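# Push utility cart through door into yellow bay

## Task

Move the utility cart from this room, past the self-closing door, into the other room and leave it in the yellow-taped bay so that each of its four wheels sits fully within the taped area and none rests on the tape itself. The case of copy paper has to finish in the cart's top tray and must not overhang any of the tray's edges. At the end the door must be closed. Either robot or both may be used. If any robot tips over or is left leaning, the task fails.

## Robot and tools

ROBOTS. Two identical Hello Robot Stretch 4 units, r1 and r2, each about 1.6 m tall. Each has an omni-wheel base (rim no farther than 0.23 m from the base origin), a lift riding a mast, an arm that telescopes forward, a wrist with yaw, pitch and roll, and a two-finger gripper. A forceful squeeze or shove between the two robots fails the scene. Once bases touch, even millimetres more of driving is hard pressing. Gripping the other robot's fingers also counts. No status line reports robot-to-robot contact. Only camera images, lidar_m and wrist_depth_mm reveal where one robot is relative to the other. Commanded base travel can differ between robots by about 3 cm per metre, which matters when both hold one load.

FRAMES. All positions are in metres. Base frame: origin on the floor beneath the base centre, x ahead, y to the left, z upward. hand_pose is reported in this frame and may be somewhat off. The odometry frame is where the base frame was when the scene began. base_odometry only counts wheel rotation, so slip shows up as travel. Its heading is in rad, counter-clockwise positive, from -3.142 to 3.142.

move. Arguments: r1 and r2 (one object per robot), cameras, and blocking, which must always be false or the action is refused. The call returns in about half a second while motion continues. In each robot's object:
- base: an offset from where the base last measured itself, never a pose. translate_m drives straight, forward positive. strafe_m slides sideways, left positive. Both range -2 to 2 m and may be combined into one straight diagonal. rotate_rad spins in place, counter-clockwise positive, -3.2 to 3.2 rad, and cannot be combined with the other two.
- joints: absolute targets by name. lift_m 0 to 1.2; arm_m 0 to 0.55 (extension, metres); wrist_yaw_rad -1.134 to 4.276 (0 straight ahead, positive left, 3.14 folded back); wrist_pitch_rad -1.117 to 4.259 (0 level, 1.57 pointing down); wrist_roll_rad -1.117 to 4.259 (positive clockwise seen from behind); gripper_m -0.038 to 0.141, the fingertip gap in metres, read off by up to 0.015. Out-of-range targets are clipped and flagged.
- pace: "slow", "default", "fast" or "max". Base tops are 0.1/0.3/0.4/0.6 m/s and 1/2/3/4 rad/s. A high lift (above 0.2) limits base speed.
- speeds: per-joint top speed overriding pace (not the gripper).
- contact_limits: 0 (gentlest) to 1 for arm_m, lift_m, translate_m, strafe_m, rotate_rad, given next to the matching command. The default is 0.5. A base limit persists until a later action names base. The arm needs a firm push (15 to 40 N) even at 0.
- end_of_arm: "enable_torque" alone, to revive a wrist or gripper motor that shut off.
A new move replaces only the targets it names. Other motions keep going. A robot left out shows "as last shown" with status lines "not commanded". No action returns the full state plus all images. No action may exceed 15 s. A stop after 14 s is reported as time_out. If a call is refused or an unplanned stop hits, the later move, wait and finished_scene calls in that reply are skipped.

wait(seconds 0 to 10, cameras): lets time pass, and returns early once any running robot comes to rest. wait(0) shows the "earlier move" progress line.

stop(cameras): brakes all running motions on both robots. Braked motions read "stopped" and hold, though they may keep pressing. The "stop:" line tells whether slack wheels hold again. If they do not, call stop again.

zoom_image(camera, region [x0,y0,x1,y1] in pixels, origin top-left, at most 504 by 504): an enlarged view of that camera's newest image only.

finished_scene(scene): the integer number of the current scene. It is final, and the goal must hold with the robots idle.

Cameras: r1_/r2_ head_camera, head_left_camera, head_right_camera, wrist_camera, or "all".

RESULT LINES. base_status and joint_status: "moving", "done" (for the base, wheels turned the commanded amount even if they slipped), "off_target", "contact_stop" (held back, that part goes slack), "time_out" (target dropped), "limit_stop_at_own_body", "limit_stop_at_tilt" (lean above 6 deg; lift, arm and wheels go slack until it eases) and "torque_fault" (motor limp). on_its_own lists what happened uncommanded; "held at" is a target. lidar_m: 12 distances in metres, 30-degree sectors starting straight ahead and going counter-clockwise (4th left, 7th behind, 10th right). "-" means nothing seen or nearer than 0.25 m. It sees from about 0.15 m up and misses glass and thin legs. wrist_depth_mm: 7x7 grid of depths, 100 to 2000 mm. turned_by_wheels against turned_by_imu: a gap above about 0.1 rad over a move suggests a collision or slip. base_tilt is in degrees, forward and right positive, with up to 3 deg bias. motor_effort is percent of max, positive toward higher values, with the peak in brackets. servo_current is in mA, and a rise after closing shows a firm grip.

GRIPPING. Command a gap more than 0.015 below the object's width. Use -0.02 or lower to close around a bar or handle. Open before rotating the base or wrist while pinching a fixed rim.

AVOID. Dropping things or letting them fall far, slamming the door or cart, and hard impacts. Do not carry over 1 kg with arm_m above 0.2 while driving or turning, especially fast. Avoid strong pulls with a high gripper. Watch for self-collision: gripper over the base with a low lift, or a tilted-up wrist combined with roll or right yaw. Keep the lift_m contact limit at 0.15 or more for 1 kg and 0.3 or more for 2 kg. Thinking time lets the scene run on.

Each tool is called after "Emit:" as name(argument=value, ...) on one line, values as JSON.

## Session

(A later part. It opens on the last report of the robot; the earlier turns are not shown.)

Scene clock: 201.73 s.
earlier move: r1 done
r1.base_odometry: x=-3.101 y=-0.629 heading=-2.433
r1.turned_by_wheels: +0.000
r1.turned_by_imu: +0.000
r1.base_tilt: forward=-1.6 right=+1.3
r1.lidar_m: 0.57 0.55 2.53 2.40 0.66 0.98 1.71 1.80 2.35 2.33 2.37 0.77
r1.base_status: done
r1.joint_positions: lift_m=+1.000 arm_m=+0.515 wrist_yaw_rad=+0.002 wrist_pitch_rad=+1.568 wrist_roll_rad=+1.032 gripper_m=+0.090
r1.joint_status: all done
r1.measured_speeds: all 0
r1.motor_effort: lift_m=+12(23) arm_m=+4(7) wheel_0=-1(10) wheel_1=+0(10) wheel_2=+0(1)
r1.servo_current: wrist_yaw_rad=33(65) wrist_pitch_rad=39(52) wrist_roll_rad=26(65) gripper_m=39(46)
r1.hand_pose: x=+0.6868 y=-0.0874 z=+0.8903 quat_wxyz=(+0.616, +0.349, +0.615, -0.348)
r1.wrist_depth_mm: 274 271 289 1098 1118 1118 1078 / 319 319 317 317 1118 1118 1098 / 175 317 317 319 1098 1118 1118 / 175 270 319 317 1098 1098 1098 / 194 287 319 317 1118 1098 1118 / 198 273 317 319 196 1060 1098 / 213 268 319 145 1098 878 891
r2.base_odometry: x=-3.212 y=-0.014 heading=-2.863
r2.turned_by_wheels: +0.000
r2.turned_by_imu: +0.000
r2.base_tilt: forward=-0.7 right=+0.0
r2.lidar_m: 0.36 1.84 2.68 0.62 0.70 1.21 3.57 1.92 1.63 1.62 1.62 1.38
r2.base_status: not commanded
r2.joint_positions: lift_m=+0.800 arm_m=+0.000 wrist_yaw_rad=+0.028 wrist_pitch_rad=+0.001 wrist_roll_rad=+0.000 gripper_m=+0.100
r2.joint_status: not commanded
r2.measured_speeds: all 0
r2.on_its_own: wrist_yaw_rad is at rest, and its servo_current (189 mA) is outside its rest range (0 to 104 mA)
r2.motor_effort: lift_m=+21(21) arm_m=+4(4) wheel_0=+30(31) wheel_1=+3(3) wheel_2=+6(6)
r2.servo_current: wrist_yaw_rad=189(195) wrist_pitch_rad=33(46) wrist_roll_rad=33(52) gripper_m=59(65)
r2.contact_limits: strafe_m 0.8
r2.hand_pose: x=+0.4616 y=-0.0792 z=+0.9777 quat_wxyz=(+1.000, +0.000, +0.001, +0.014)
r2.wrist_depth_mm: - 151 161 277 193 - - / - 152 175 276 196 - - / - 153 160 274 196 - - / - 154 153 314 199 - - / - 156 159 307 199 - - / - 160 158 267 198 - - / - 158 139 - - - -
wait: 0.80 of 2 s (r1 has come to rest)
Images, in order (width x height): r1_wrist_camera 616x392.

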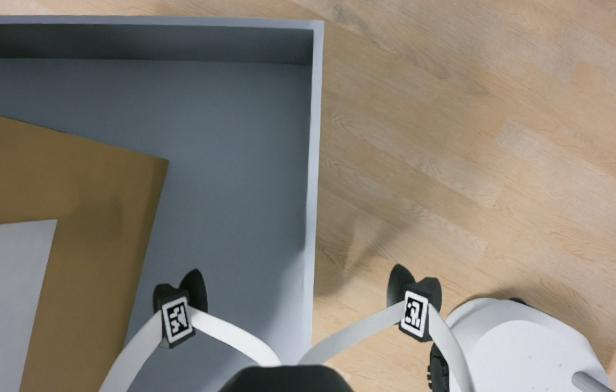

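Emit:
move(r1={"joints":{"gripper_m":0.06}}, blocking=false)

Emit:
wait(seconds=0.8)

Emit:
move(r1={"joints":{"lift_m":0.91},"contact_limits":{"lift_m":0.3}}, blocking=false)

Emit:
wait(seconds=1.5)

Emit:
move(r1={"joints":{"gripper_m":-0.02}}, blocking=false)

Emit:
wait(seconds=1.5, cameras=["r1_wrist_camera","r1_head_left_camera"])

Scene clock: 235.43 s.
move: r1 moving
r1.base_odometry: x=-3.101 y=-0.629 heading=-2.433
r1.turned_by_wheels: +0.000
r1.turned_by_imu: +0.000
r1.base_tilt: forward=-1.6 right=+1.3
r1.lidar_m: 0.55 0.55 2.55 2.40 0.68 0.99 1.73 1.81 2.41 2.33 2.38 0.76
r1.base_status: not commanded
r1.joint_positions: lift_m=+1.000 arm_m=+0.515 wrist_yaw_rad=+0.002 wrist_pitch_rad=+1.568 wrist_roll_rad=+1.032 gripper_m=+0.073
r1.joint_status: gripper_m moving
r1.measured_speeds: all 0
r1.motor_effort: lift_m=+12(13) arm_m=+4(4) wheel_0=-1(1) wheel_1=+0(0) wheel_2=+0(0)
r1.servo_current: wrist_yaw_rad=52(65) wrist_pitch_rad=39(52) wrist_roll_rad=46(59) gripper_m=65(85)
r1.hand_pose: x=+0.6868 y=-0.0874 z=+0.8903 quat_wxyz=(+0.616, +0.349, +0.615, -0.348)
r1.wrist_depth_mm: 274 272 286 1098 1098 1118 1078 / 317 315 315 319 1098 1118 1098 / 174 317 319 315 1118 1118 1098 / 175 270 317 317 1118 1098 1098 / 191 289 317 319 1098 1078 1118 / 198 296 211 317 188 1118 1098 / 213 265 315 143 1138 891 891
r2.base_odometry: x=-3.212 y=-0.014 heading=-2.863
r2.turned_by_wheels: +0.000
r2.turned_by_imu: +0.000
r2.base_tilt: forward=-0.8 right=+0.0
r2.lidar_m: 0.38 1.87 2.67 0.63 0.70 1.21 3.53 1.91 1.64 1.61 1.64 1.38
r2.base_status: not commanded
r2.joint_positions: lift_m=+0.800 arm_m=+0.000 wrist_yaw_rad=+0.028 wrist_pitch_rad=+0.001 wrist_roll_rad=+0.000 gripper_m=+0.100
r2.joint_status: not commanded
r2.measured_speeds: all 0
r2.motor_effort: lift_m=+21(21) arm_m=+4(4) wheel_0=+30(30) wheel_1=+2(3) wheel_2=+6(6)
r2.servo_current: wrist_yaw_rad=189(195) wrist_pitch_rad=33(46) wrist_roll_rad=52(52) gripper_m=65(65)
r2.contact_limits: strafe_m 0.8
r2.hand_pose: x=+0.4616 y=-0.0792 z=+0.9777 quat_wxyz=(+1.000, +0.000, +0.001, +0.014)
r2.wrist_depth_mm: - 152 160 278 193 - - / - 152 175 274 196 - - / - 153 160 273 196 - - / - 154 152 312 198 - - / - 156 159 310 200 - - / - 160 157 266 197 - - / - 158 140 - - - -
pictures: none

Scene clock: 236.07 s.
earlier move: r1 done
r1.base_odometry: x=-3.101 y=-0.629 heading=-2.433
r1.turned_by_wheels: +0.000
r1.turned_by_imu: +0.000
r1.base_tilt: forward=-1.6 right=+1.3
r1.lidar_m: 0.56 0.55 2.54 2.39 0.66 1.00 1.70 1.81 2.39 2.32 2.37 0.76
r1.base_status: not commanded
r1.joint_positions: lift_m=+1.000 arm_m=+0.515 wrist_yaw_rad=+0.002 wrist_pitch_rad=+1.568 wrist_roll_rad=+1.032 gripper_m=+0.060
r1.joint_status: all done
r1.measured_speeds: all 0
r1.motor_effort: lift_m=+12(13) arm_m=+4(4) wheel_0=+0(1) wheel_1=+0(1) wheel_2=+0(0)
r1.servo_current: wrist_yaw_rad=39(65) wrist_pitch_rad=46(52) wrist_roll_rad=46(65) gripper_m=39(85)
r1.hand_pose: x=+0.6868 y=-0.0874 z=+0.8903 quat_wxyz=(+0.616, +0.349, +0.615, -0.348)
r1.wrist_depth_mm: 273 271 290 1098 1118 1098 1118 / 317 317 319 317 1118 1118 1098 / 174 315 319 317 1098 1078 1138 / 176 268 319 317 1078 1118 1118 / 191 289 319 317 1078 1118 1138 / 198 304 197 320 189 1078 1098 / 212 262 317 143 1098 891 917
r2.base_odometry: x=-3.212 y=-0.014 heading=-2.863
r2.turned_by_wheels: +0.000
r2.turned_by_imu: +0.000
r2.base_tilt: forward=-0.7 right=+0.0
r2.lidar_m: 0.36 1.86 2.68 0.65 0.68 1.21 3.53 1.93 1.61 1.61 1.62 1.39
r2.base_status: not commanded
r2.joint_positions: lift_m=+0.800 arm_m=+0.000 wrist_yaw_rad=+0.028 wrist_pitch_rad=+0.001 wrist_roll_rad=+0.000 gripper_m=+0.100
r2.joint_status: not commanded
r2.measured_speeds: all 0
r2.on_its_own: wrist_yaw_rad is at rest, and its servo_current (195 mA) is outside its rest range (0 to 104 mA)
r2.motor_effort: lift_m=+21(21) arm_m=+4(4) wheel_0=+30(31) wheel_1=+2(3) wheel_2=+6(6)
r2.servo_current: wrist_yaw_rad=195(202) wrist_pitch_rad=39(46) wrist_roll_rad=39(52) gripper_m=59(65)
r2.contact_limits: strafe_m 0.8
r2.hand_pose: x=+0.4616 y=-0.0792 z=+0.9777 quat_wxyz=(+1.000, +0.000, +0.001, +0.014)
r2.wrist_depth_mm: - 151 160 277 193 - - / - 152 175 274 197 - - / - 153 160 273 196 - - / - 154 153 312 198 - - / - 156 159 309 200 - - / - 160 157 265 198 - - / - 158 140 - - - -
wait: 0.63 of 0.8 s (r1 has come to rest)
pictures: none

Scene clock: 236.57 s.
move: r1 moving
r1.base_odometry: x=-3.101 y=-0.629 heading=-2.433
r1.turned_by_wheels: +0.000
r1.turned_by_imu: +0.000
r1.base_tilt: forward=-1.6 right=+1.3
r1.lidar_m: 0.54 0.54 2.52 2.38 0.66 1.00 1.75 1.81 2.38 2.32 2.38 0.77
r1.base_status: not commanded
r1.joint_positions: lift_m=+0.962 arm_m=+0.515 wrist_yaw_rad=+0.002 wrist_pitch_rad=+1.568 wrist_roll_rad=+1.032 gripper_m=+0.060
r1.joint_status: lift_m moving
r1.measured_speeds: translate_m=+0.000 strafe_m=+0.000 rotate_rad=+0.000 lift_m=-0.146 arm_m=+0.000 wrist_yaw_rad=+0.000 wrist_pitch_rad=+0.000 wrist_roll_rad=+0.000
r1.motor_effort: lift_m=+11(13) arm_m=+4(5) wheel_0=-1(1) wheel_1=+0(0) wheel_2=+0(0)
r1.servo_current: wrist_yaw_rad=59(65) wrist_pitch_rad=39(52) wrist_roll_rad=59(59) gripper_m=46(52)
r1.contact_limits: lift_m 0.3
r1.hand_pose: x=+0.6868 y=-0.0874 z=+0.8523 quat_wxyz=(+0.616, +0.349, +0.615, -0.348)
r1.wrist_depth_mm: 274 253 250 247 1078 1098 1060 / 283 283 283 282 1060 1060 1078 / 174 283 283 283 1060 1078 1060 / 175 258 282 282 1078 1078 1060 / 187 282 283 282 1042 1098 1078 / 200 283 197 283 187 1060 1060 / 213 262 282 143 1078 854 866
r2.base_odometry: x=-3.212 y=-0.014 heading=-2.863
r2.turned_by_wheels: +0.000
r2.turned_by_imu: +0.000
r2.base_tilt: forward=-0.7 right=+0.0
r2.lidar_m: 0.38 1.86 2.68 0.65 0.69 1.20 3.54 1.92 1.61 1.63 1.62 1.36
r2.base_status: not commanded
r2.joint_positions: lift_m=+0.800 arm_m=+0.000 wrist_yaw_rad=+0.028 wrist_pitch_rad=+0.001 wrist_roll_rad=+0.000 gripper_m=+0.100
r2.joint_status: not commanded
r2.measured_speeds: all 0
r2.motor_effort: lift_m=+21(21) arm_m=+4(4) wheel_0=+30(31) wheel_1=+2(2) wheel_2=+6(6)
r2.servo_current: wrist_yaw_rad=189(195) wrist_pitch_rad=39(46) wrist_roll_rad=65(65) gripper_m=52(59)
r2.contact_limits: strafe_m 0.8
r2.hand_pose: x=+0.4616 y=-0.0792 z=+0.9777 quat_wxyz=(+1.000, +0.000, +0.001, +0.014)
r2.wrist_depth_mm: - 151 161 276 193 - - / - 152 175 274 197 - - / - 153 160 274 197 - - / - 154 153 310 198 - - / - 156 159 310 199 - - / - 160 157 266 198 - - / - 158 140 - - - -
pictures: none

Scene clock: 237.43 s.
earlier move: r1 done
r1.base_odometry: x=-3.101 y=-0.629 heading=-2.433
r1.turned_by_wheels: +0.000
r1.turned_by_imu: +0.000
r1.base_tilt: forward=-1.6 right=+1.3
r1.lidar_m: 0.54 0.56 2.53 2.39 0.66 0.99 1.72 1.82 2.36 2.31 2.37 0.75
r1.base_status: not commanded
r1.joint_positions: lift_m=+0.911 arm_m=+0.515 wrist_yaw_rad=+0.002 wrist_pitch_rad=+1.568 wrist_roll_rad=+1.032 gripper_m=+0.060
r1.joint_status: all done
r1.measured_speeds: all 0
r1.motor_effort: lift_m=+4(13) arm_m=+4(5) wheel_0=-1(1) wheel_1=+0(0) wheel_2=+0(0)
r1.servo_current: wrist_yaw_rad=59(65) wrist_pitch_rad=46(52) wrist_roll_rad=59(65) gripper_m=33(52)
r1.contact_limits: lift_m 0.3
r1.hand_pose: x=+0.6868 y=-0.0874 z=+0.8010 quat_wxyz=(+0.616, +0.349, +0.615, -0.348)
r1.wrist_depth_mm: 236 235 236 229 1025 1008 1025 / 236 235 234 235 1042 1025 1025 / 172 235 236 234 1025 1008 1025 / 174 235 235 233 1025 1008 1025 / 182 234 235 234 1008 1008 1025 / 193 235 230 234 185 1025 1025 / 207 180 234 153 1042 798 809
r2.base_odometry: x=-3.212 y=-0.014 heading=-2.863
r2.turned_by_wheels: +0.000
r2.turned_by_imu: +0.000
r2.base_tilt: forward=-0.7 right=+0.0
r2.lidar_m: 0.39 1.88 2.69 0.65 0.69 1.22 3.56 1.93 1.63 1.61 1.65 1.37
r2.base_status: not commanded
r2.joint_positions: lift_m=+0.800 arm_m=+0.000 wrist_yaw_rad=+0.028 wrist_pitch_rad=+0.001 wrist_roll_rad=+0.000 gripper_m=+0.100
r2.joint_status: not commanded
r2.measured_speeds: all 0
r2.on_its_own: wrist_yaw_rad is at rest, and its servo_current (189 mA) is outside its rest range (0 to 104 mA)
r2.motor_effort: lift_m=+21(21) arm_m=+4(4) wheel_0=+30(31) wheel_1=+2(3) wheel_2=+6(6)
r2.servo_current: wrist_yaw_rad=189(195) wrist_pitch_rad=39(46) wrist_roll_rad=39(65) gripper_m=59(65)
r2.contact_limits: strafe_m 0.8
r2.hand_pose: x=+0.4616 y=-0.0792 z=+0.9777 quat_wxyz=(+1.000, +0.000, +0.001, +0.014)
r2.wrist_depth_mm: - 152 160 278 194 - - / - 152 175 274 197 - - / - 153 160 273 196 - - / - 154 153 314 198 - - / - 156 158 309 200 - - / - 160 157 266 198 - - / - 158 139 - - - -
wait: 0.87 of 1.5 s (r1 has come to rest)
pictures: none

Scene clock: 237.93 s.
move: r1 moving
r1.base_odometry: x=-3.101 y=-0.629 heading=-2.433
r1.turned_by_wheels: +0.000
r1.turned_by_imu: +0.000
r1.base_tilt: forward=-1.6 right=+1.2
r1.lidar_m: 0.56 0.57 2.54 2.40 0.66 0.99 1.75 1.81 2.39 2.31 2.39 0.78
r1.base_status: not commanded
r1.joint_positions: lift_m=+0.911 arm_m=+0.515 wrist_yaw_rad=+0.002 wrist_pitch_rad=+1.566 wrist_roll_rad=+1.032 gripper_m=+0.041
r1.joint_status: gripper_m moving
r1.measured_speeds: translate_m=+0.000 strafe_m=+0.000 rotate_rad=+0.000 lift_m=+0.000 arm_m=+0.000 wrist_yaw_rad=+0.000 wrist_pitch_rad=-0.016 wrist_roll_rad=+0.000
r1.motor_effort: lift_m=+4(4) arm_m=+4(4) wheel_0=-1(1) wheel_1=+0(0) wheel_2=+0(0)
r1.servo_current: wrist_yaw_rad=20(65) wrist_pitch_rad=39(52) wrist_roll_rad=39(65) gripper_m=117(117)
r1.contact_limits: lift_m 0.3
r1.hand_pose: x=+0.6874 y=-0.0874 z=+0.8010 quat_wxyz=(+0.617, +0.349, +0.614, -0.347)
r1.wrist_depth_mm: 236 236 236 233 1025 1025 1008 / 236 235 236 235 1008 1025 1025 / 169 236 236 234 1008 1025 1025 / 170 235 235 235 1008 1025 1008 / 179 235 235 234 1025 1042 1008 / 190 235 225 234 189 1008 991 / 203 164 234 233 1025 809 798
r2.base_odometry: x=-3.212 y=-0.014 heading=-2.863
r2.turned_by_wheels: +0.000
r2.turned_by_imu: +0.000
r2.base_tilt: forward=-0.7 right=+0.0
r2.lidar_m: 0.36 1.88 2.67 0.66 0.69 1.21 3.54 1.91 1.62 1.60 1.62 1.37
r2.base_status: not commanded
r2.joint_positions: lift_m=+0.800 arm_m=+0.000 wrist_yaw_rad=+0.028 wrist_pitch_rad=+0.001 wrist_roll_rad=+0.000 gripper_m=+0.100
r2.joint_status: not commanded
r2.measured_speeds: all 0
r2.motor_effort: lift_m=+21(21) arm_m=+4(4) wheel_0=+30(31) wheel_1=+2(3) wheel_2=+6(7)
r2.servo_current: wrist_yaw_rad=176(189) wrist_pitch_rad=33(46) wrist_roll_rad=52(59) gripper_m=59(59)
r2.contact_limits: strafe_m 0.8
r2.hand_pose: x=+0.4616 y=-0.0792 z=+0.9777 quat_wxyz=(+1.000, +0.000, +0.001, +0.014)
r2.wrist_depth_mm: - 152 161 277 193 - - / - 152 175 277 196 - - / - 153 160 272 196 - - / - 154 153 312 198 - - / - 156 159 309 200 - - / - 160 157 267 197 - - / - 158 139 - - - -
pictures: none

Scene clock: 238.97 s.
earlier move: r1 done
r1.base_odometry: x=-3.101 y=-0.629 heading=-2.433
r1.turned_by_wheels: +0.000
r1.turned_by_imu: +0.000
r1.base_tilt: forward=-1.6 right=+1.3
r1.lidar_m: 0.55 0.53 2.51 2.39 0.65 1.01 1.73 1.81 2.40 2.32 2.36 0.76
r1.base_status: not commanded
r1.joint_positions: lift_m=+0.911 arm_m=+0.515 wrist_yaw_rad=+0.002 wrist_pitch_rad=+1.568 wrist_roll_rad=+1.032 gripper_m=-0.019
r1.joint_status: all done
r1.measured_speeds: all 0
r1.motor_effort: lift_m=+9(9) arm_m=-3(4) wheel_0=+1(2) wheel_1=+0(0) wheel_2=+0(1)
r1.servo_current: wrist_yaw_rad=52(72) wrist_pitch_rad=46(52) wrist_roll_rad=39(65) gripper_m=52(143)
r1.contact_limits: lift_m 0.3
r1.hand_pose: x=+0.6869 y=-0.0874 z=+0.8006 quat_wxyz=(+0.616, +0.349, +0.615, -0.348)
r1.wrist_depth_mm: 229 229 229 229 1025 1008 1025 / 229 229 230 230 1025 1025 1025 / 228 229 229 230 1025 1042 1008 / 192 228 229 230 1008 1042 1025 / 198 230 229 229 1008 1025 1025 / 206 230 187 198 183 991 904 / 216 229 230 152 181 809 820
r2.base_odometry: x=-3.212 y=-0.014 heading=-2.863
r2.turned_by_wheels: +0.000
r2.turned_by_imu: +0.000
r2.base_tilt: forward=-0.7 right=-0.1
r2.lidar_m: 0.36 1.84 2.69 0.67 0.69 1.20 3.49 1.92 1.62 1.62 1.60 1.37
r2.base_status: not commanded
r2.joint_positions: lift_m=+0.800 arm_m=+0.000 wrist_yaw_rad=+0.028 wrist_pitch_rad=+0.001 wrist_roll_rad=+0.000 gripper_m=+0.100
r2.joint_status: not commanded
r2.measured_speeds: all 0
r2.on_its_own: wrist_yaw_rad is at rest, and its servo_current (176 mA) is outside its rest range (0 to 104 mA)
r2.motor_effort: lift_m=+21(21) arm_m=+4(4) wheel_0=+31(31) wheel_1=+2(3) wheel_2=+6(7)
r2.servo_current: wrist_yaw_rad=176(195) wrist_pitch_rad=39(46) wrist_roll_rad=52(59) gripper_m=52(65)
r2.contact_limits: strafe_m 0.8
r2.hand_pose: x=+0.4616 y=-0.0792 z=+0.9777 quat_wxyz=(+1.000, +0.000, +0.001, +0.014)
r2.wrist_depth_mm: - 151 161 277 193 - - / - 153 176 274 197 - - / - 153 160 273 196 - - / - 155 153 312 198 - - / - 156 159 310 198 - - / - 160 158 266 198 - - / - 158 139 - - - -
wait: 1.03 of 1.5 s (r1 has come to rest)
pictures: r1_head_left_camera, r1_wrist_camera
Images, in order (width x height): r1_head_left_camera 420x672, r1_wrist_camera 616x392.

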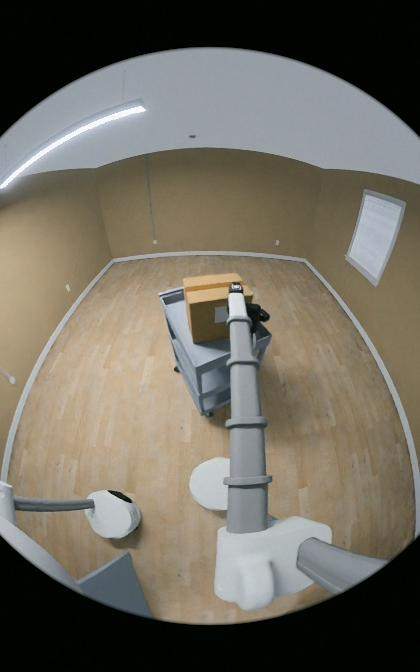

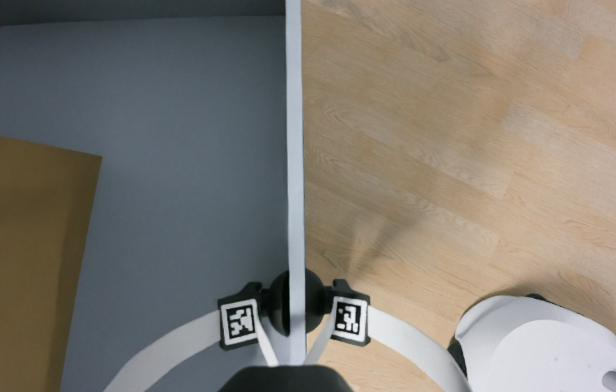

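Emit:
move(r1={"base":{"translate_m":-0.6},"joints":{"wrist_roll_rad":1.5},"speeds":{"wrist_roll_rad":0.09},"contact_limits":{"translate_m":0.7},"pace":"slow"}, blocking=false)

Emit:
wait(seconds=7.5, cameras=["r1_wrist_camera","r1_head_left_camera","r1_head_right_camera"])

Scene clock: 252.10 s.
move: r1 moving
r1.base_odometry: x=-3.091 y=-0.621 heading=-2.434
r1.turned_by_wheels: -0.001
r1.turned_by_imu: -0.001
r1.base_tilt: forward=-1.6 right=+1.3
r1.lidar_m: 0.55 0.58 2.54 0.78 0.66 0.98 1.77 1.79 2.39 2.31 2.37 0.76
r1.base_status: translate_m moving
r1.joint_positions: lift_m=+0.911 arm_m=+0.515 wrist_yaw_rad=+0.002 wrist_pitch_rad=+1.568 wrist_roll_rad=+1.067 gripper_m=-0.019
r1.joint_status: wrist_roll_rad moving
r1.measured_speeds: translate_m=-0.049 strafe_m=+0.000 rotate_rad=+0.001 lift_m=+0.000 arm_m=+0.000 wrist_yaw_rad=+0.000 wrist_pitch_rad=-0.004 wrist_roll_rad=+0.090
r1.motor_effort: lift_m=+9(9) arm_m=-4(4) wheel_0=-8(9) wheel_1=-7(7) wheel_2=+4(5)
r1.servo_current: wrist_yaw_rad=46(65) wrist_pitch_rad=39(46) wrist_roll_rad=52(78) gripper_m=59(59)
r1.contact_limits: lift_m 0.3; translate_m 0.7
r1.hand_pose: x=+0.6869 y=-0.0874 z=+0.8006 quat_wxyz=(+0.610, +0.360, +0.608, -0.358)
r1.wrist_depth_mm: 231 231 232 232 1008 1008 1008 / 233 233 230 230 1025 1008 1008 / 231 232 230 231 1008 1042 1025 / 200 231 230 229 1025 1025 1008 / 203 230 230 231 1025 1025 1008 / 212 230 186 183 1008 1042 1008 / 222 231 230 161 157 798 798
r2.base_odometry: x=-3.212 y=-0.014 heading=-2.863
r2.turned_by_wheels: +0.000
r2.turned_by_imu: +0.000
r2.base_tilt: forward=-0.7 right=+0.0
r2.lidar_m: 0.37 1.88 2.66 0.65 0.65 1.20 3.54 1.91 1.62 1.62 1.61 1.37
r2.base_status: not commanded
r2.joint_positions: lift_m=+0.800 arm_m=+0.000 wrist_yaw_rad=+0.028 wrist_pitch_rad=+0.001 wrist_roll_rad=+0.000 gripper_m=+0.100
r2.joint_status: not commanded
r2.measured_speeds: all 0
r2.motor_effort: lift_m=+21(21) arm_m=+4(4) wheel_0=+30(31) wheel_1=+2(3) wheel_2=+6(6)
r2.servo_current: wrist_yaw_rad=182(195) wrist_pitch_rad=46(46) wrist_roll_rad=52(52) gripper_m=52(59)
r2.contact_limits: strafe_m 0.8
r2.hand_pose: x=+0.4616 y=-0.0792 z=+0.9777 quat_wxyz=(+1.000, +0.000, +0.001, +0.014)
r2.wrist_depth_mm: - 152 161 278 193 - - / - 152 175 274 196 - - / - 153 160 273 196 - - / - 154 153 312 199 - - / - 156 159 309 198 - - / - 160 157 266 197 - - / - 158 139 - - - -
pictures: none

Scene clock: 258.90 s.
earlier move: r1 done
r1.base_odometry: x=-2.645 y=-0.239 heading=-2.434
r1.turned_by_wheels: -0.001
r1.turned_by_imu: -0.001
r1.base_tilt: forward=-1.6 right=+1.3
r1.lidar_m: 0.66 3.59 0.58 0.56 0.64 0.77 4.21 1.24 1.59 2.36 2.41 0.63
r1.base_status: done
r1.joint_positions: lift_m=+0.910 arm_m=+0.515 wrist_yaw_rad=+0.002 wrist_pitch_rad=+1.563 wrist_roll_rad=+1.500 gripper_m=-0.019
r1.joint_status: all done
r1.measured_speeds: all 0
r1.motor_effort: lift_m=+14(14) arm_m=-4(4) wheel_0=-8(12) wheel_1=-4(9) wheel_2=-2(17)
r1.servo_current: wrist_yaw_rad=39(78) wrist_pitch_rad=52(91) wrist_roll_rad=33(78) gripper_m=59(59)
r1.contact_limits: lift_m 0.3; translate_m 0.7
r1.hand_pose: x=+0.6882 y=-0.0874 z=+0.8002 quat_wxyz=(+0.520, +0.483, +0.516, -0.480)
r1.wrist_depth_mm: 126 162 229 229 229 187 1025 / 143 189 229 229 229 1025 1008 / 168 229 230 229 195 991 1008 / 200 230 229 229 1025 1025 854 / 230 230 229 228 1025 1025 809 / 230 230 187 198 184 1008 809 / 229 153 229 159 1008 991 1008
r2.base_odometry: x=-3.212 y=-0.014 heading=-2.863
r2.turned_by_wheels: +0.000
r2.turned_by_imu: +0.001
r2.base_tilt: forward=-0.7 right=+0.0
r2.lidar_m: 0.36 0.78 0.59 0.73 0.87 4.45 3.54 1.91 1.61 1.63 1.63 1.39
r2.base_status: not commanded
r2.joint_positions: lift_m=+0.800 arm_m=+0.000 wrist_yaw_rad=+0.028 wrist_pitch_rad=+0.001 wrist_roll_rad=+0.000 gripper_m=+0.100
r2.joint_status: not commanded
r2.measured_speeds: all 0
r2.on_its_own: wrist_yaw_rad is at rest, and its servo_current (189 mA) is outside its rest range (0 to 104 mA)
r2.motor_effort: lift_m=+21(21) arm_m=+4(4) wheel_0=+30(31) wheel_1=+2(3) wheel_2=+6(7)
r2.servo_current: wrist_yaw_rad=189(208) wrist_pitch_rad=39(46) wrist_roll_rad=39(59) gripper_m=59(65)
r2.contact_limits: strafe_m 0.8
r2.hand_pose: x=+0.4616 y=-0.0792 z=+0.9777 quat_wxyz=(+1.000, +0.000, +0.001, +0.014)
r2.wrist_depth_mm: - 152 161 277 193 - - / - 152 175 273 196 - - / - 153 160 273 196 - - / - 154 152 312 198 - - / - 156 159 309 199 - - / - 160 157 265 198 - - / - 158 140 - - - -
wait: 6.80 of 7.5 s (r1 has come to rest)
pictures: r1_head_left_camera, r1_head_right_camera, r1_wrist_camera
Images, in order (width x height): r1_head_left_camera 420x672, r1_head_right_camera 420x672, r1_wrist_camera 616x392.

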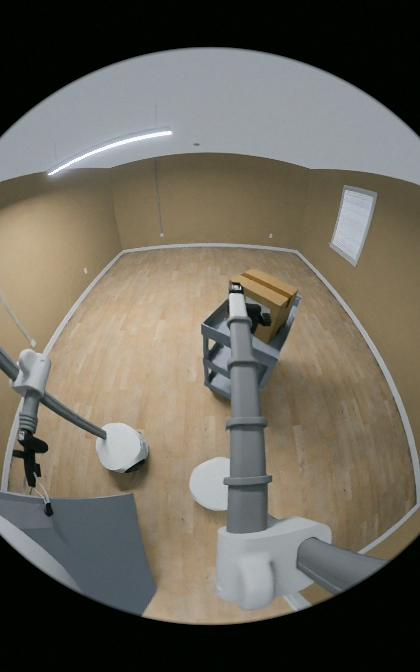

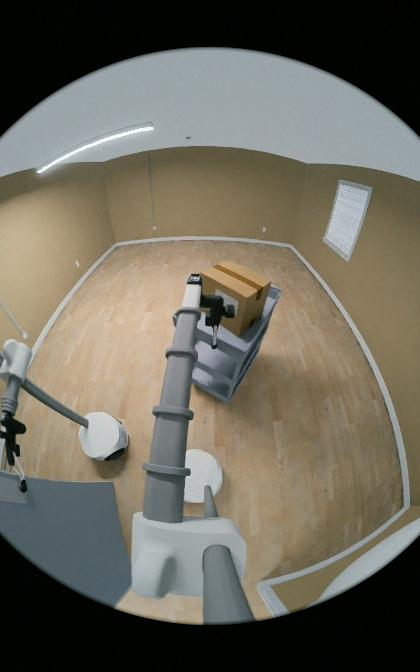

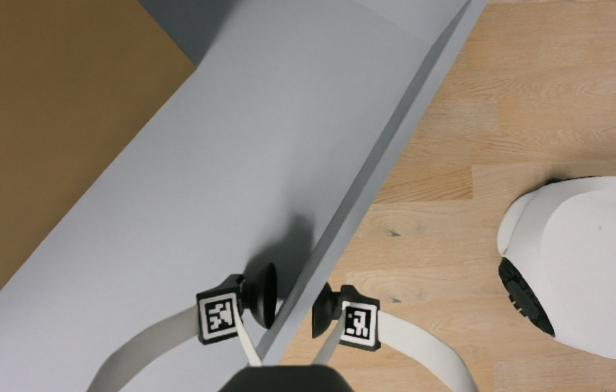

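Emit:
move(r1={"base":{"translate_m":-0.7},"joints":{"wrist_roll_rad":1.1},"speeds":{"wrist_roll_rad":0.1},"contact_limits":{"translate_m":0.7},"pace":"slow"}, blocking=false)

Emit:
wait(seconds=4, cameras=["r1_wrist_camera"])

Emit:
wait(seconds=5, cameras=["r1_wrist_camera","r1_head_left_camera","r1_head_right_camera"])

Scene clock: 269.43 s.
move: r1 moving
r1.base_odometry: x=-2.636 y=-0.230 heading=-2.435
r1.turned_by_wheels: -0.001
r1.turned_by_imu: -0.002
r1.base_tilt: forward=-1.6 right=+1.3
r1.lidar_m: 0.66 3.60 0.57 0.55 0.62 0.76 4.19 1.23 1.57 2.36 2.41 0.63
r1.base_status: translate_m moving
r1.joint_positions: lift_m=+0.910 arm_m=+0.515 wrist_yaw_rad=+0.002 wrist_pitch_rad=+1.563 wrist_roll_rad=+1.463 gripper_m=-0.019
r1.joint_status: wrist_roll_rad moving
r1.measured_speeds: translate_m=-0.049 strafe_m=+0.000 rotate_rad=-0.004 lift_m=+0.000 arm_m=+0.000 wrist_yaw_rad=+0.000 wrist_pitch_rad=-0.010 wrist_roll_rad=-0.097
r1.motor_effort: lift_m=+14(14) arm_m=-3(4) wheel_0=-13(13) wheel_1=-7(8) wheel_2=+4(4)
r1.servo_current: wrist_yaw_rad=46(59) wrist_pitch_rad=46(52) wrist_roll_rad=59(78) gripper_m=52(65)
r1.contact_limits: lift_m 0.3; translate_m 0.7
r1.hand_pose: x=+0.6883 y=-0.0874 z=+0.8002 quat_wxyz=(+0.529, +0.474, +0.524, -0.470)
r1.wrist_depth_mm: 128 162 229 229 229 180 1025 / 148 189 229 229 228 1025 1008 / 175 231 230 229 202 1025 1008 / 210 231 230 229 229 1025 1008 / 230 231 229 228 1025 991 798 / 231 229 183 187 189 1008 809 / 230 152 229 159 180 1008 904
r2.base_odometry: x=-3.212 y=-0.014 heading=-2.863
r2.turned_by_wheels: +0.000
r2.turned_by_imu: +0.000
r2.base_tilt: forward=-0.7 right=+0.0
r2.lidar_m: 0.38 0.71 0.57 0.73 0.88 4.41 3.56 1.92 1.63 1.63 1.60 1.37
r2.base_status: not commanded
r2.joint_positions: lift_m=+0.800 arm_m=+0.000 wrist_yaw_rad=+0.028 wrist_pitch_rad=+0.001 wrist_roll_rad=+0.000 gripper_m=+0.100
r2.joint_status: not commanded
r2.measured_speeds: all 0
r2.motor_effort: lift_m=+21(21) arm_m=+4(4) wheel_0=+30(31) wheel_1=+3(3) wheel_2=+7(7)
r2.servo_current: wrist_yaw_rad=189(195) wrist_pitch_rad=33(46) wrist_roll_rad=46(59) gripper_m=52(59)
r2.contact_limits: strafe_m 0.8
r2.hand_pose: x=+0.4616 y=-0.0792 z=+0.9777 quat_wxyz=(+1.000, +0.000, +0.001, +0.014)
r2.wrist_depth_mm: - 151 160 277 193 - - / - 152 175 274 196 - - / - 153 160 272 196 - - / - 154 152 314 199 - - / - 156 159 309 200 - - / - 160 157 267 198 - - / - 158 139 - - - -
pictures: none

Scene clock: 273.43 s.
earlier move: r1 moving
r1.base_odometry: x=-2.341 y=+0.021 heading=-2.436
r1.turned_by_wheels: -0.001
r1.turned_by_imu: -0.006
r1.base_tilt: forward=-1.6 right=+1.3
r1.lidar_m: 0.62 0.79 0.61 0.56 0.56 0.67 3.77 0.90 1.04 2.37 2.43 0.59
r1.base_status: translate_m moving
r1.joint_positions: lift_m=+0.910 arm_m=+0.515 wrist_yaw_rad=+0.001 wrist_pitch_rad=+1.561 wrist_roll_rad=+1.110 gripper_m=-0.019
r1.joint_status: all done
r1.measured_speeds: translate_m=-0.100 strafe_m=+0.001 rotate_rad=+0.001 lift_m=+0.000 arm_m=+0.000 wrist_yaw_rad=+0.000 wrist_pitch_rad=+0.000 wrist_roll_rad=+0.000
r1.motor_effort: lift_m=+14(14) arm_m=-4(4) wheel_0=-17(19) wheel_1=-9(12) wheel_2=-1(7)
r1.servo_current: wrist_yaw_rad=59(78) wrist_pitch_rad=52(72) wrist_roll_rad=52(98) gripper_m=52(65)
r1.contact_limits: lift_m 0.3; translate_m 0.7
r1.hand_pose: x=+0.6887 y=-0.0874 z=+0.8002 quat_wxyz=(+0.604, +0.374, +0.598, -0.371)
r1.wrist_depth_mm: 147 159 175 198 230 230 186 / 190 210 230 232 229 229 202 / 232 231 231 229 230 229 220 / 230 230 230 230 229 229 172 / 230 230 230 230 203 188 991 / 230 230 180 181 179 976 798 / 230 159 159 159 184 145 788
r2.base_odometry: x=-3.212 y=-0.014 heading=-2.863
r2.turned_by_wheels: +0.000
r2.turned_by_imu: +0.001
r2.base_tilt: forward=-0.7 right=+0.0
r2.lidar_m: 0.38 0.74 0.75 0.74 1.09 4.45 3.51 1.94 1.60 1.59 1.64 1.37
r2.base_status: not commanded
r2.joint_positions: lift_m=+0.800 arm_m=+0.000 wrist_yaw_rad=+0.028 wrist_pitch_rad=+0.001 wrist_roll_rad=+0.000 gripper_m=+0.100
r2.joint_status: not commanded
r2.measured_speeds: all 0
r2.motor_effort: lift_m=+21(21) arm_m=+4(4) wheel_0=+30(31) wheel_1=+2(3) wheel_2=+6(7)
r2.servo_current: wrist_yaw_rad=195(202) wrist_pitch_rad=46(52) wrist_roll_rad=52(59) gripper_m=52(65)
r2.contact_limits: strafe_m 0.8
r2.hand_pose: x=+0.4616 y=-0.0792 z=+0.9777 quat_wxyz=(+1.000, +0.000, +0.001, +0.014)
r2.wrist_depth_mm: - 151 160 278 193 - - / - 152 175 276 197 - - / - 154 160 274 196 - - / - 155 152 312 199 - - / - 156 159 309 200 - - / - 160 158 265 198 - - / - 158 139 - - - -
wait: 4.00 s; no rest
Images, in order (width x height): r1_wrist_camera 616x392.

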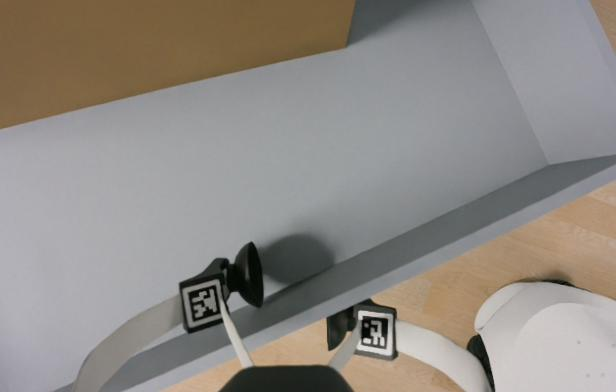

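Scene clock: 277.20 s.
earlier move: r1 done
r1.base_odometry: x=-2.113 y=+0.215 heading=-2.436
r1.turned_by_wheels: +0.000
r1.turned_by_imu: -0.005
r1.base_tilt: forward=-1.5 right=+1.3
r1.lidar_m: 0.63 0.94 0.55 0.49 0.50 0.60 3.44 3.53 0.70 1.50 2.45 0.58
r1.base_status: done
r1.joint_positions: lift_m=+0.910 arm_m=+0.515 wrist_yaw_rad=+0.000 wrist_pitch_rad=+1.562 wrist_roll_rad=+1.109 gripper_m=-0.019
r1.joint_status: all done
r1.measured_speeds: all 0
r1.motor_effort: lift_m=+14(14) arm_m=-3(4) wheel_0=-16(20) wheel_1=-9(12) wheel_2=-4(7)
r1.servo_current: wrist_yaw_rad=33(78) wrist_pitch_rad=46(72) wrist_roll_rad=52(98) gripper_m=52(65)
r1.contact_limits: lift_m 0.3; translate_m 0.7
r1.hand_pose: x=+0.6883 y=-0.0874 z=+0.8002 quat_wxyz=(+0.604, +0.374, +0.599, -0.371)
r1.wrist_depth_mm: 171 172 180 189 220 231 211 / 229 231 231 230 230 230 224 / 232 230 230 230 229 230 229 / 231 231 230 230 229 229 229 / 231 231 230 230 229 176 1025 / 230 229 179 181 174 976 798 / 229 159 167 1025 182 146 788
r2.base_odometry: x=-3.212 y=-0.014 heading=-2.863
r2.turned_by_wheels: +0.000
r2.turned_by_imu: +0.001
r2.base_tilt: forward=-0.7 right=+0.0
r2.lidar_m: 0.36 0.85 0.72 0.70 3.62 4.43 3.53 1.94 1.61 1.64 1.64 1.37
r2.base_status: not commanded
r2.joint_positions: lift_m=+0.800 arm_m=+0.000 wrist_yaw_rad=+0.028 wrist_pitch_rad=+0.001 wrist_roll_rad=+0.000 gripper_m=+0.100
r2.joint_status: not commanded
r2.measured_speeds: all 0
r2.on_its_own: wrist_yaw_rad is at rest, and its servo_current (182 mA) is outside its rest range (0 to 104 mA)
r2.motor_effort: lift_m=+21(21) arm_m=+4(4) wheel_0=+31(31) wheel_1=+2(3) wheel_2=+6(7)
r2.servo_current: wrist_yaw_rad=182(202) wrist_pitch_rad=33(52) wrist_roll_rad=52(59) gripper_m=59(65)
r2.contact_limits: strafe_m 0.8
r2.hand_pose: x=+0.4616 y=-0.0792 z=+0.9777 quat_wxyz=(+1.000, +0.000, +0.001, +0.014)
r2.wrist_depth_mm: - 152 160 276 193 - - / - 153 175 274 197 - - / - 154 160 273 196 - - / - 155 153 312 198 - - / - 156 159 309 200 - - / - 160 157 267 198 - - / - 159 139 - - - -
wait: 3.77 of 5 s (r1 has come to rest)
pictures: r1_head_left_camera, r1_head_right_camera, r1_wrist_camera
Images, in order (width x height): r1_head_left_camera 420x672, r1_head_right_camera 420x672, r1_wrist_camera 616x392.

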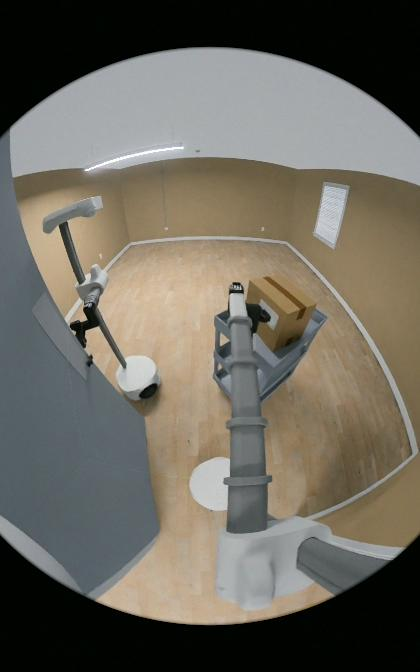

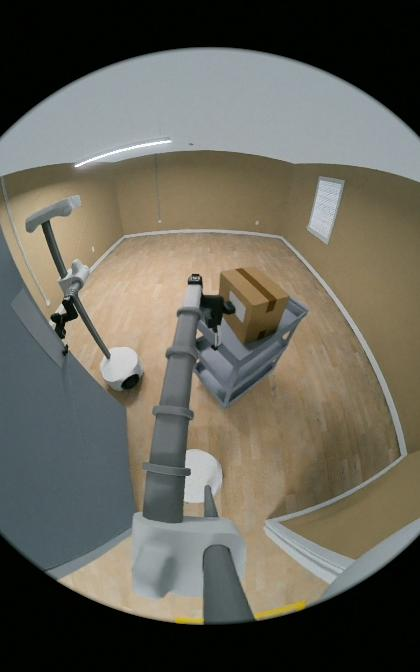

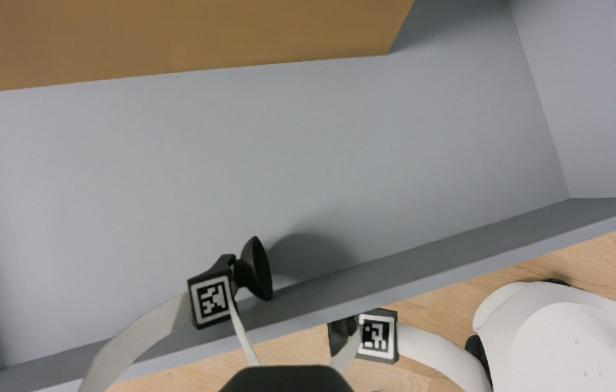

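Emit:
move(r1={"base":{"translate_m":-0.1,"strafe_m":-0.22},"contact_limits":{"translate_m":0.7},"pace":"slow"}, blocking=false)

Emit:
wait(seconds=4, cameras=["r1_wrist_camera","r1_head_left_camera","r1_head_right_camera"])

Scene clock: 298.67 s.
move: r1 moving
r1.base_odometry: x=-2.116 y=+0.227 heading=-2.437
r1.turned_by_wheels: +0.000
r1.turned_by_imu: -0.001
r1.base_tilt: forward=-1.5 right=+1.3
r1.lidar_m: 0.61 0.97 0.58 0.49 0.49 0.60 3.44 3.49 0.69 1.49 2.44 0.57
r1.base_status: translate_m moving; strafe_m moving
r1.joint_positions: lift_m=+0.910 arm_m=+0.515 wrist_yaw_rad=+0.000 wrist_pitch_rad=+1.562 wrist_roll_rad=+1.109 gripper_m=-0.019
r1.joint_status: not commanded
r1.measured_speeds: translate_m=-0.021 strafe_m=-0.043 rotate_rad=+0.004 lift_m=+0.000 arm_m=+0.000 wrist_yaw_rad=+0.000 wrist_pitch_rad=+0.000 wrist_roll_rad=+0.000
r1.motor_effort: lift_m=+14(14) arm_m=-4(4) wheel_0=-2(16) wheel_1=-9(12) wheel_2=+3(3)
r1.servo_current: wrist_yaw_rad=39(65) wrist_pitch_rad=39(59) wrist_roll_rad=59(72) gripper_m=59(59)
r1.contact_limits: lift_m 0.3; translate_m 0.7
r1.hand_pose: x=+0.6883 y=-0.0874 z=+0.8002 quat_wxyz=(+0.604, +0.374, +0.599, -0.371)
r1.wrist_depth_mm: 162 163 171 180 213 229 198 / 223 231 231 230 229 229 217 / 231 230 230 229 229 229 224 / 229 230 229 229 229 229 228 / 230 230 229 230 229 187 171 / 230 230 180 190 170 946 798 / 230 160 166 159 178 141 788
r2.base_odometry: x=-3.212 y=-0.014 heading=-2.863
r2.turned_by_wheels: +0.000
r2.turned_by_imu: +0.000
r2.base_tilt: forward=-0.7 right=+0.0
r2.lidar_m: 0.35 0.87 0.68 0.70 3.59 4.43 3.55 1.93 1.63 1.61 1.62 1.40
r2.base_status: not commanded
r2.joint_positions: lift_m=+0.800 arm_m=+0.000 wrist_yaw_rad=+0.028 wrist_pitch_rad=+0.001 wrist_roll_rad=+0.000 gripper_m=+0.100
r2.joint_status: not commanded
r2.measured_speeds: all 0
r2.motor_effort: lift_m=+21(21) arm_m=+4(4) wheel_0=+30(31) wheel_1=+2(3) wheel_2=+6(6)
r2.servo_current: wrist_yaw_rad=189(195) wrist_pitch_rad=39(39) wrist_roll_rad=52(52) gripper_m=59(59)
r2.contact_limits: strafe_m 0.8
r2.hand_pose: x=+0.4616 y=-0.0792 z=+0.9777 quat_wxyz=(+1.000, +0.000, +0.001, +0.014)
r2.wrist_depth_mm: - 153 160 278 193 - - / - 154 175 276 197 - - / - 155 160 273 196 - - / - 155 152 312 198 - - / - 156 159 310 200 - - / - 160 157 266 198 - - / - 159 140 - - - -
pictures: none

Scene clock: 301.87 s.
earlier move: r1 done
r1.base_odometry: x=-2.179 y=+0.447 heading=-2.436
r1.turned_by_wheels: +0.001
r1.turned_by_imu: +0.002
r1.base_tilt: forward=-1.6 right=+1.3
r1.lidar_m: 0.63 1.17 0.80 0.67 0.69 3.42 3.33 0.50 0.50 1.16 2.21 0.62
r1.base_status: done
r1.joint_positions: lift_m=+0.910 arm_m=+0.515 wrist_yaw_rad=-0.002 wrist_pitch_rad=+1.577 wrist_roll_rad=+1.107 gripper_m=-0.019
r1.joint_status: not commanded
r1.measured_speeds: all 0
r1.motor_effort: lift_m=+14(14) arm_m=+4(4) wheel_0=+9(18) wheel_1=+0(12) wheel_2=+1(13)
r1.servo_current: wrist_yaw_rad=46(65) wrist_pitch_rad=59(59) wrist_roll_rad=65(78) gripper_m=59(65)
r1.contact_limits: lift_m 0.3; translate_m 0.7
r1.hand_pose: x=+0.6841 y=-0.0874 z=+0.8002 quat_wxyz=(+0.599, +0.371, +0.603, -0.373)
r1.wrist_depth_mm: 117 134 158 227 228 210 - / 137 176 216 226 229 229 191 / 189 225 227 228 229 229 169 / 224 226 227 229 228 174 1025 / 225 226 227 228 185 1025 1042 / 225 226 183 196 183 891 831 / 226 151 215 159 178 145 831
r2.base_odometry: x=-3.212 y=-0.014 heading=-2.863
r2.turned_by_wheels: +0.000
r2.turned_by_imu: +0.000
r2.base_tilt: forward=-0.7 right=+0.0
r2.lidar_m: 0.33 1.11 0.84 0.95 3.61 4.44 3.52 1.91 1.62 1.63 1.67 1.37
r2.base_status: not commanded
r2.joint_positions: lift_m=+0.800 arm_m=+0.000 wrist_yaw_rad=+0.028 wrist_pitch_rad=+0.001 wrist_roll_rad=+0.000 gripper_m=+0.100
r2.joint_status: not commanded
r2.measured_speeds: all 0
r2.on_its_own: wrist_yaw_rad is at rest, and its servo_current (169 mA) is outside its rest range (0 to 104 mA)
r2.motor_effort: lift_m=+21(21) arm_m=+4(4) wheel_0=+30(31) wheel_1=+2(3) wheel_2=+6(6)
r2.servo_current: wrist_yaw_rad=169(195) wrist_pitch_rad=39(46) wrist_roll_rad=39(65) gripper_m=59(65)
r2.contact_limits: strafe_m 0.8
r2.hand_pose: x=+0.4616 y=-0.0792 z=+0.9777 quat_wxyz=(+1.000, +0.000, +0.001, +0.014)
r2.wrist_depth_mm: - 152 160 277 193 - - / - 153 175 274 197 - - / - 154 160 273 196 - - / - 155 152 312 199 - - / - 156 159 310 199 - - / - 170 157 266 198 - - / - 158 139 - - - -
wait: 3.20 of 4 s (r1 has come to rest)
pictures: r1_head_left_camera, r1_head_right_camera, r1_wrist_camera
Images, in order (width x height): r1_head_left_camera 420x672, r1_head_right_camera 420x672, r1_wrist_camera 616x392.

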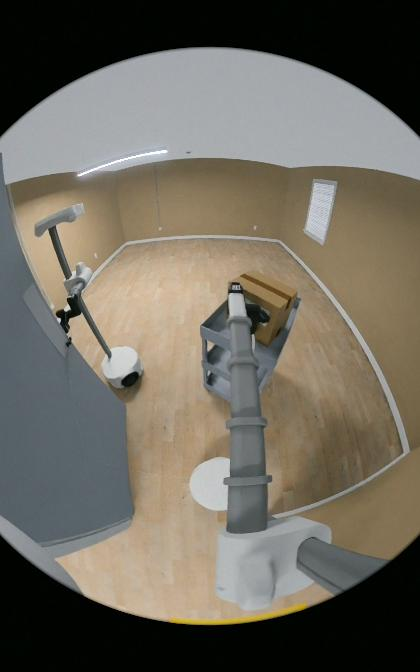

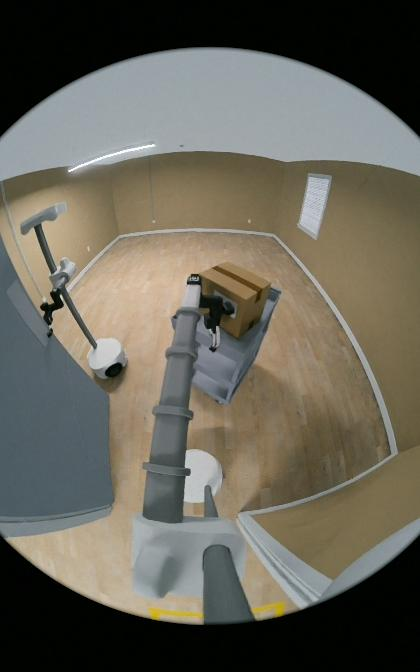

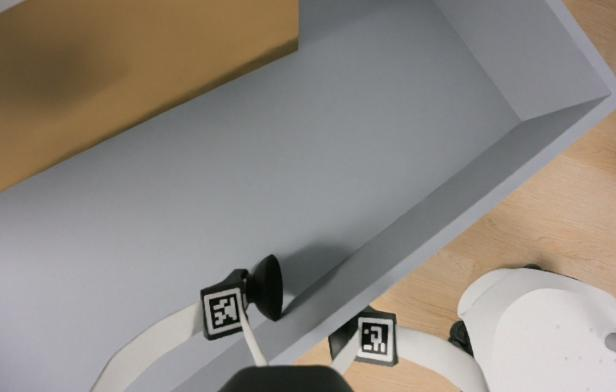

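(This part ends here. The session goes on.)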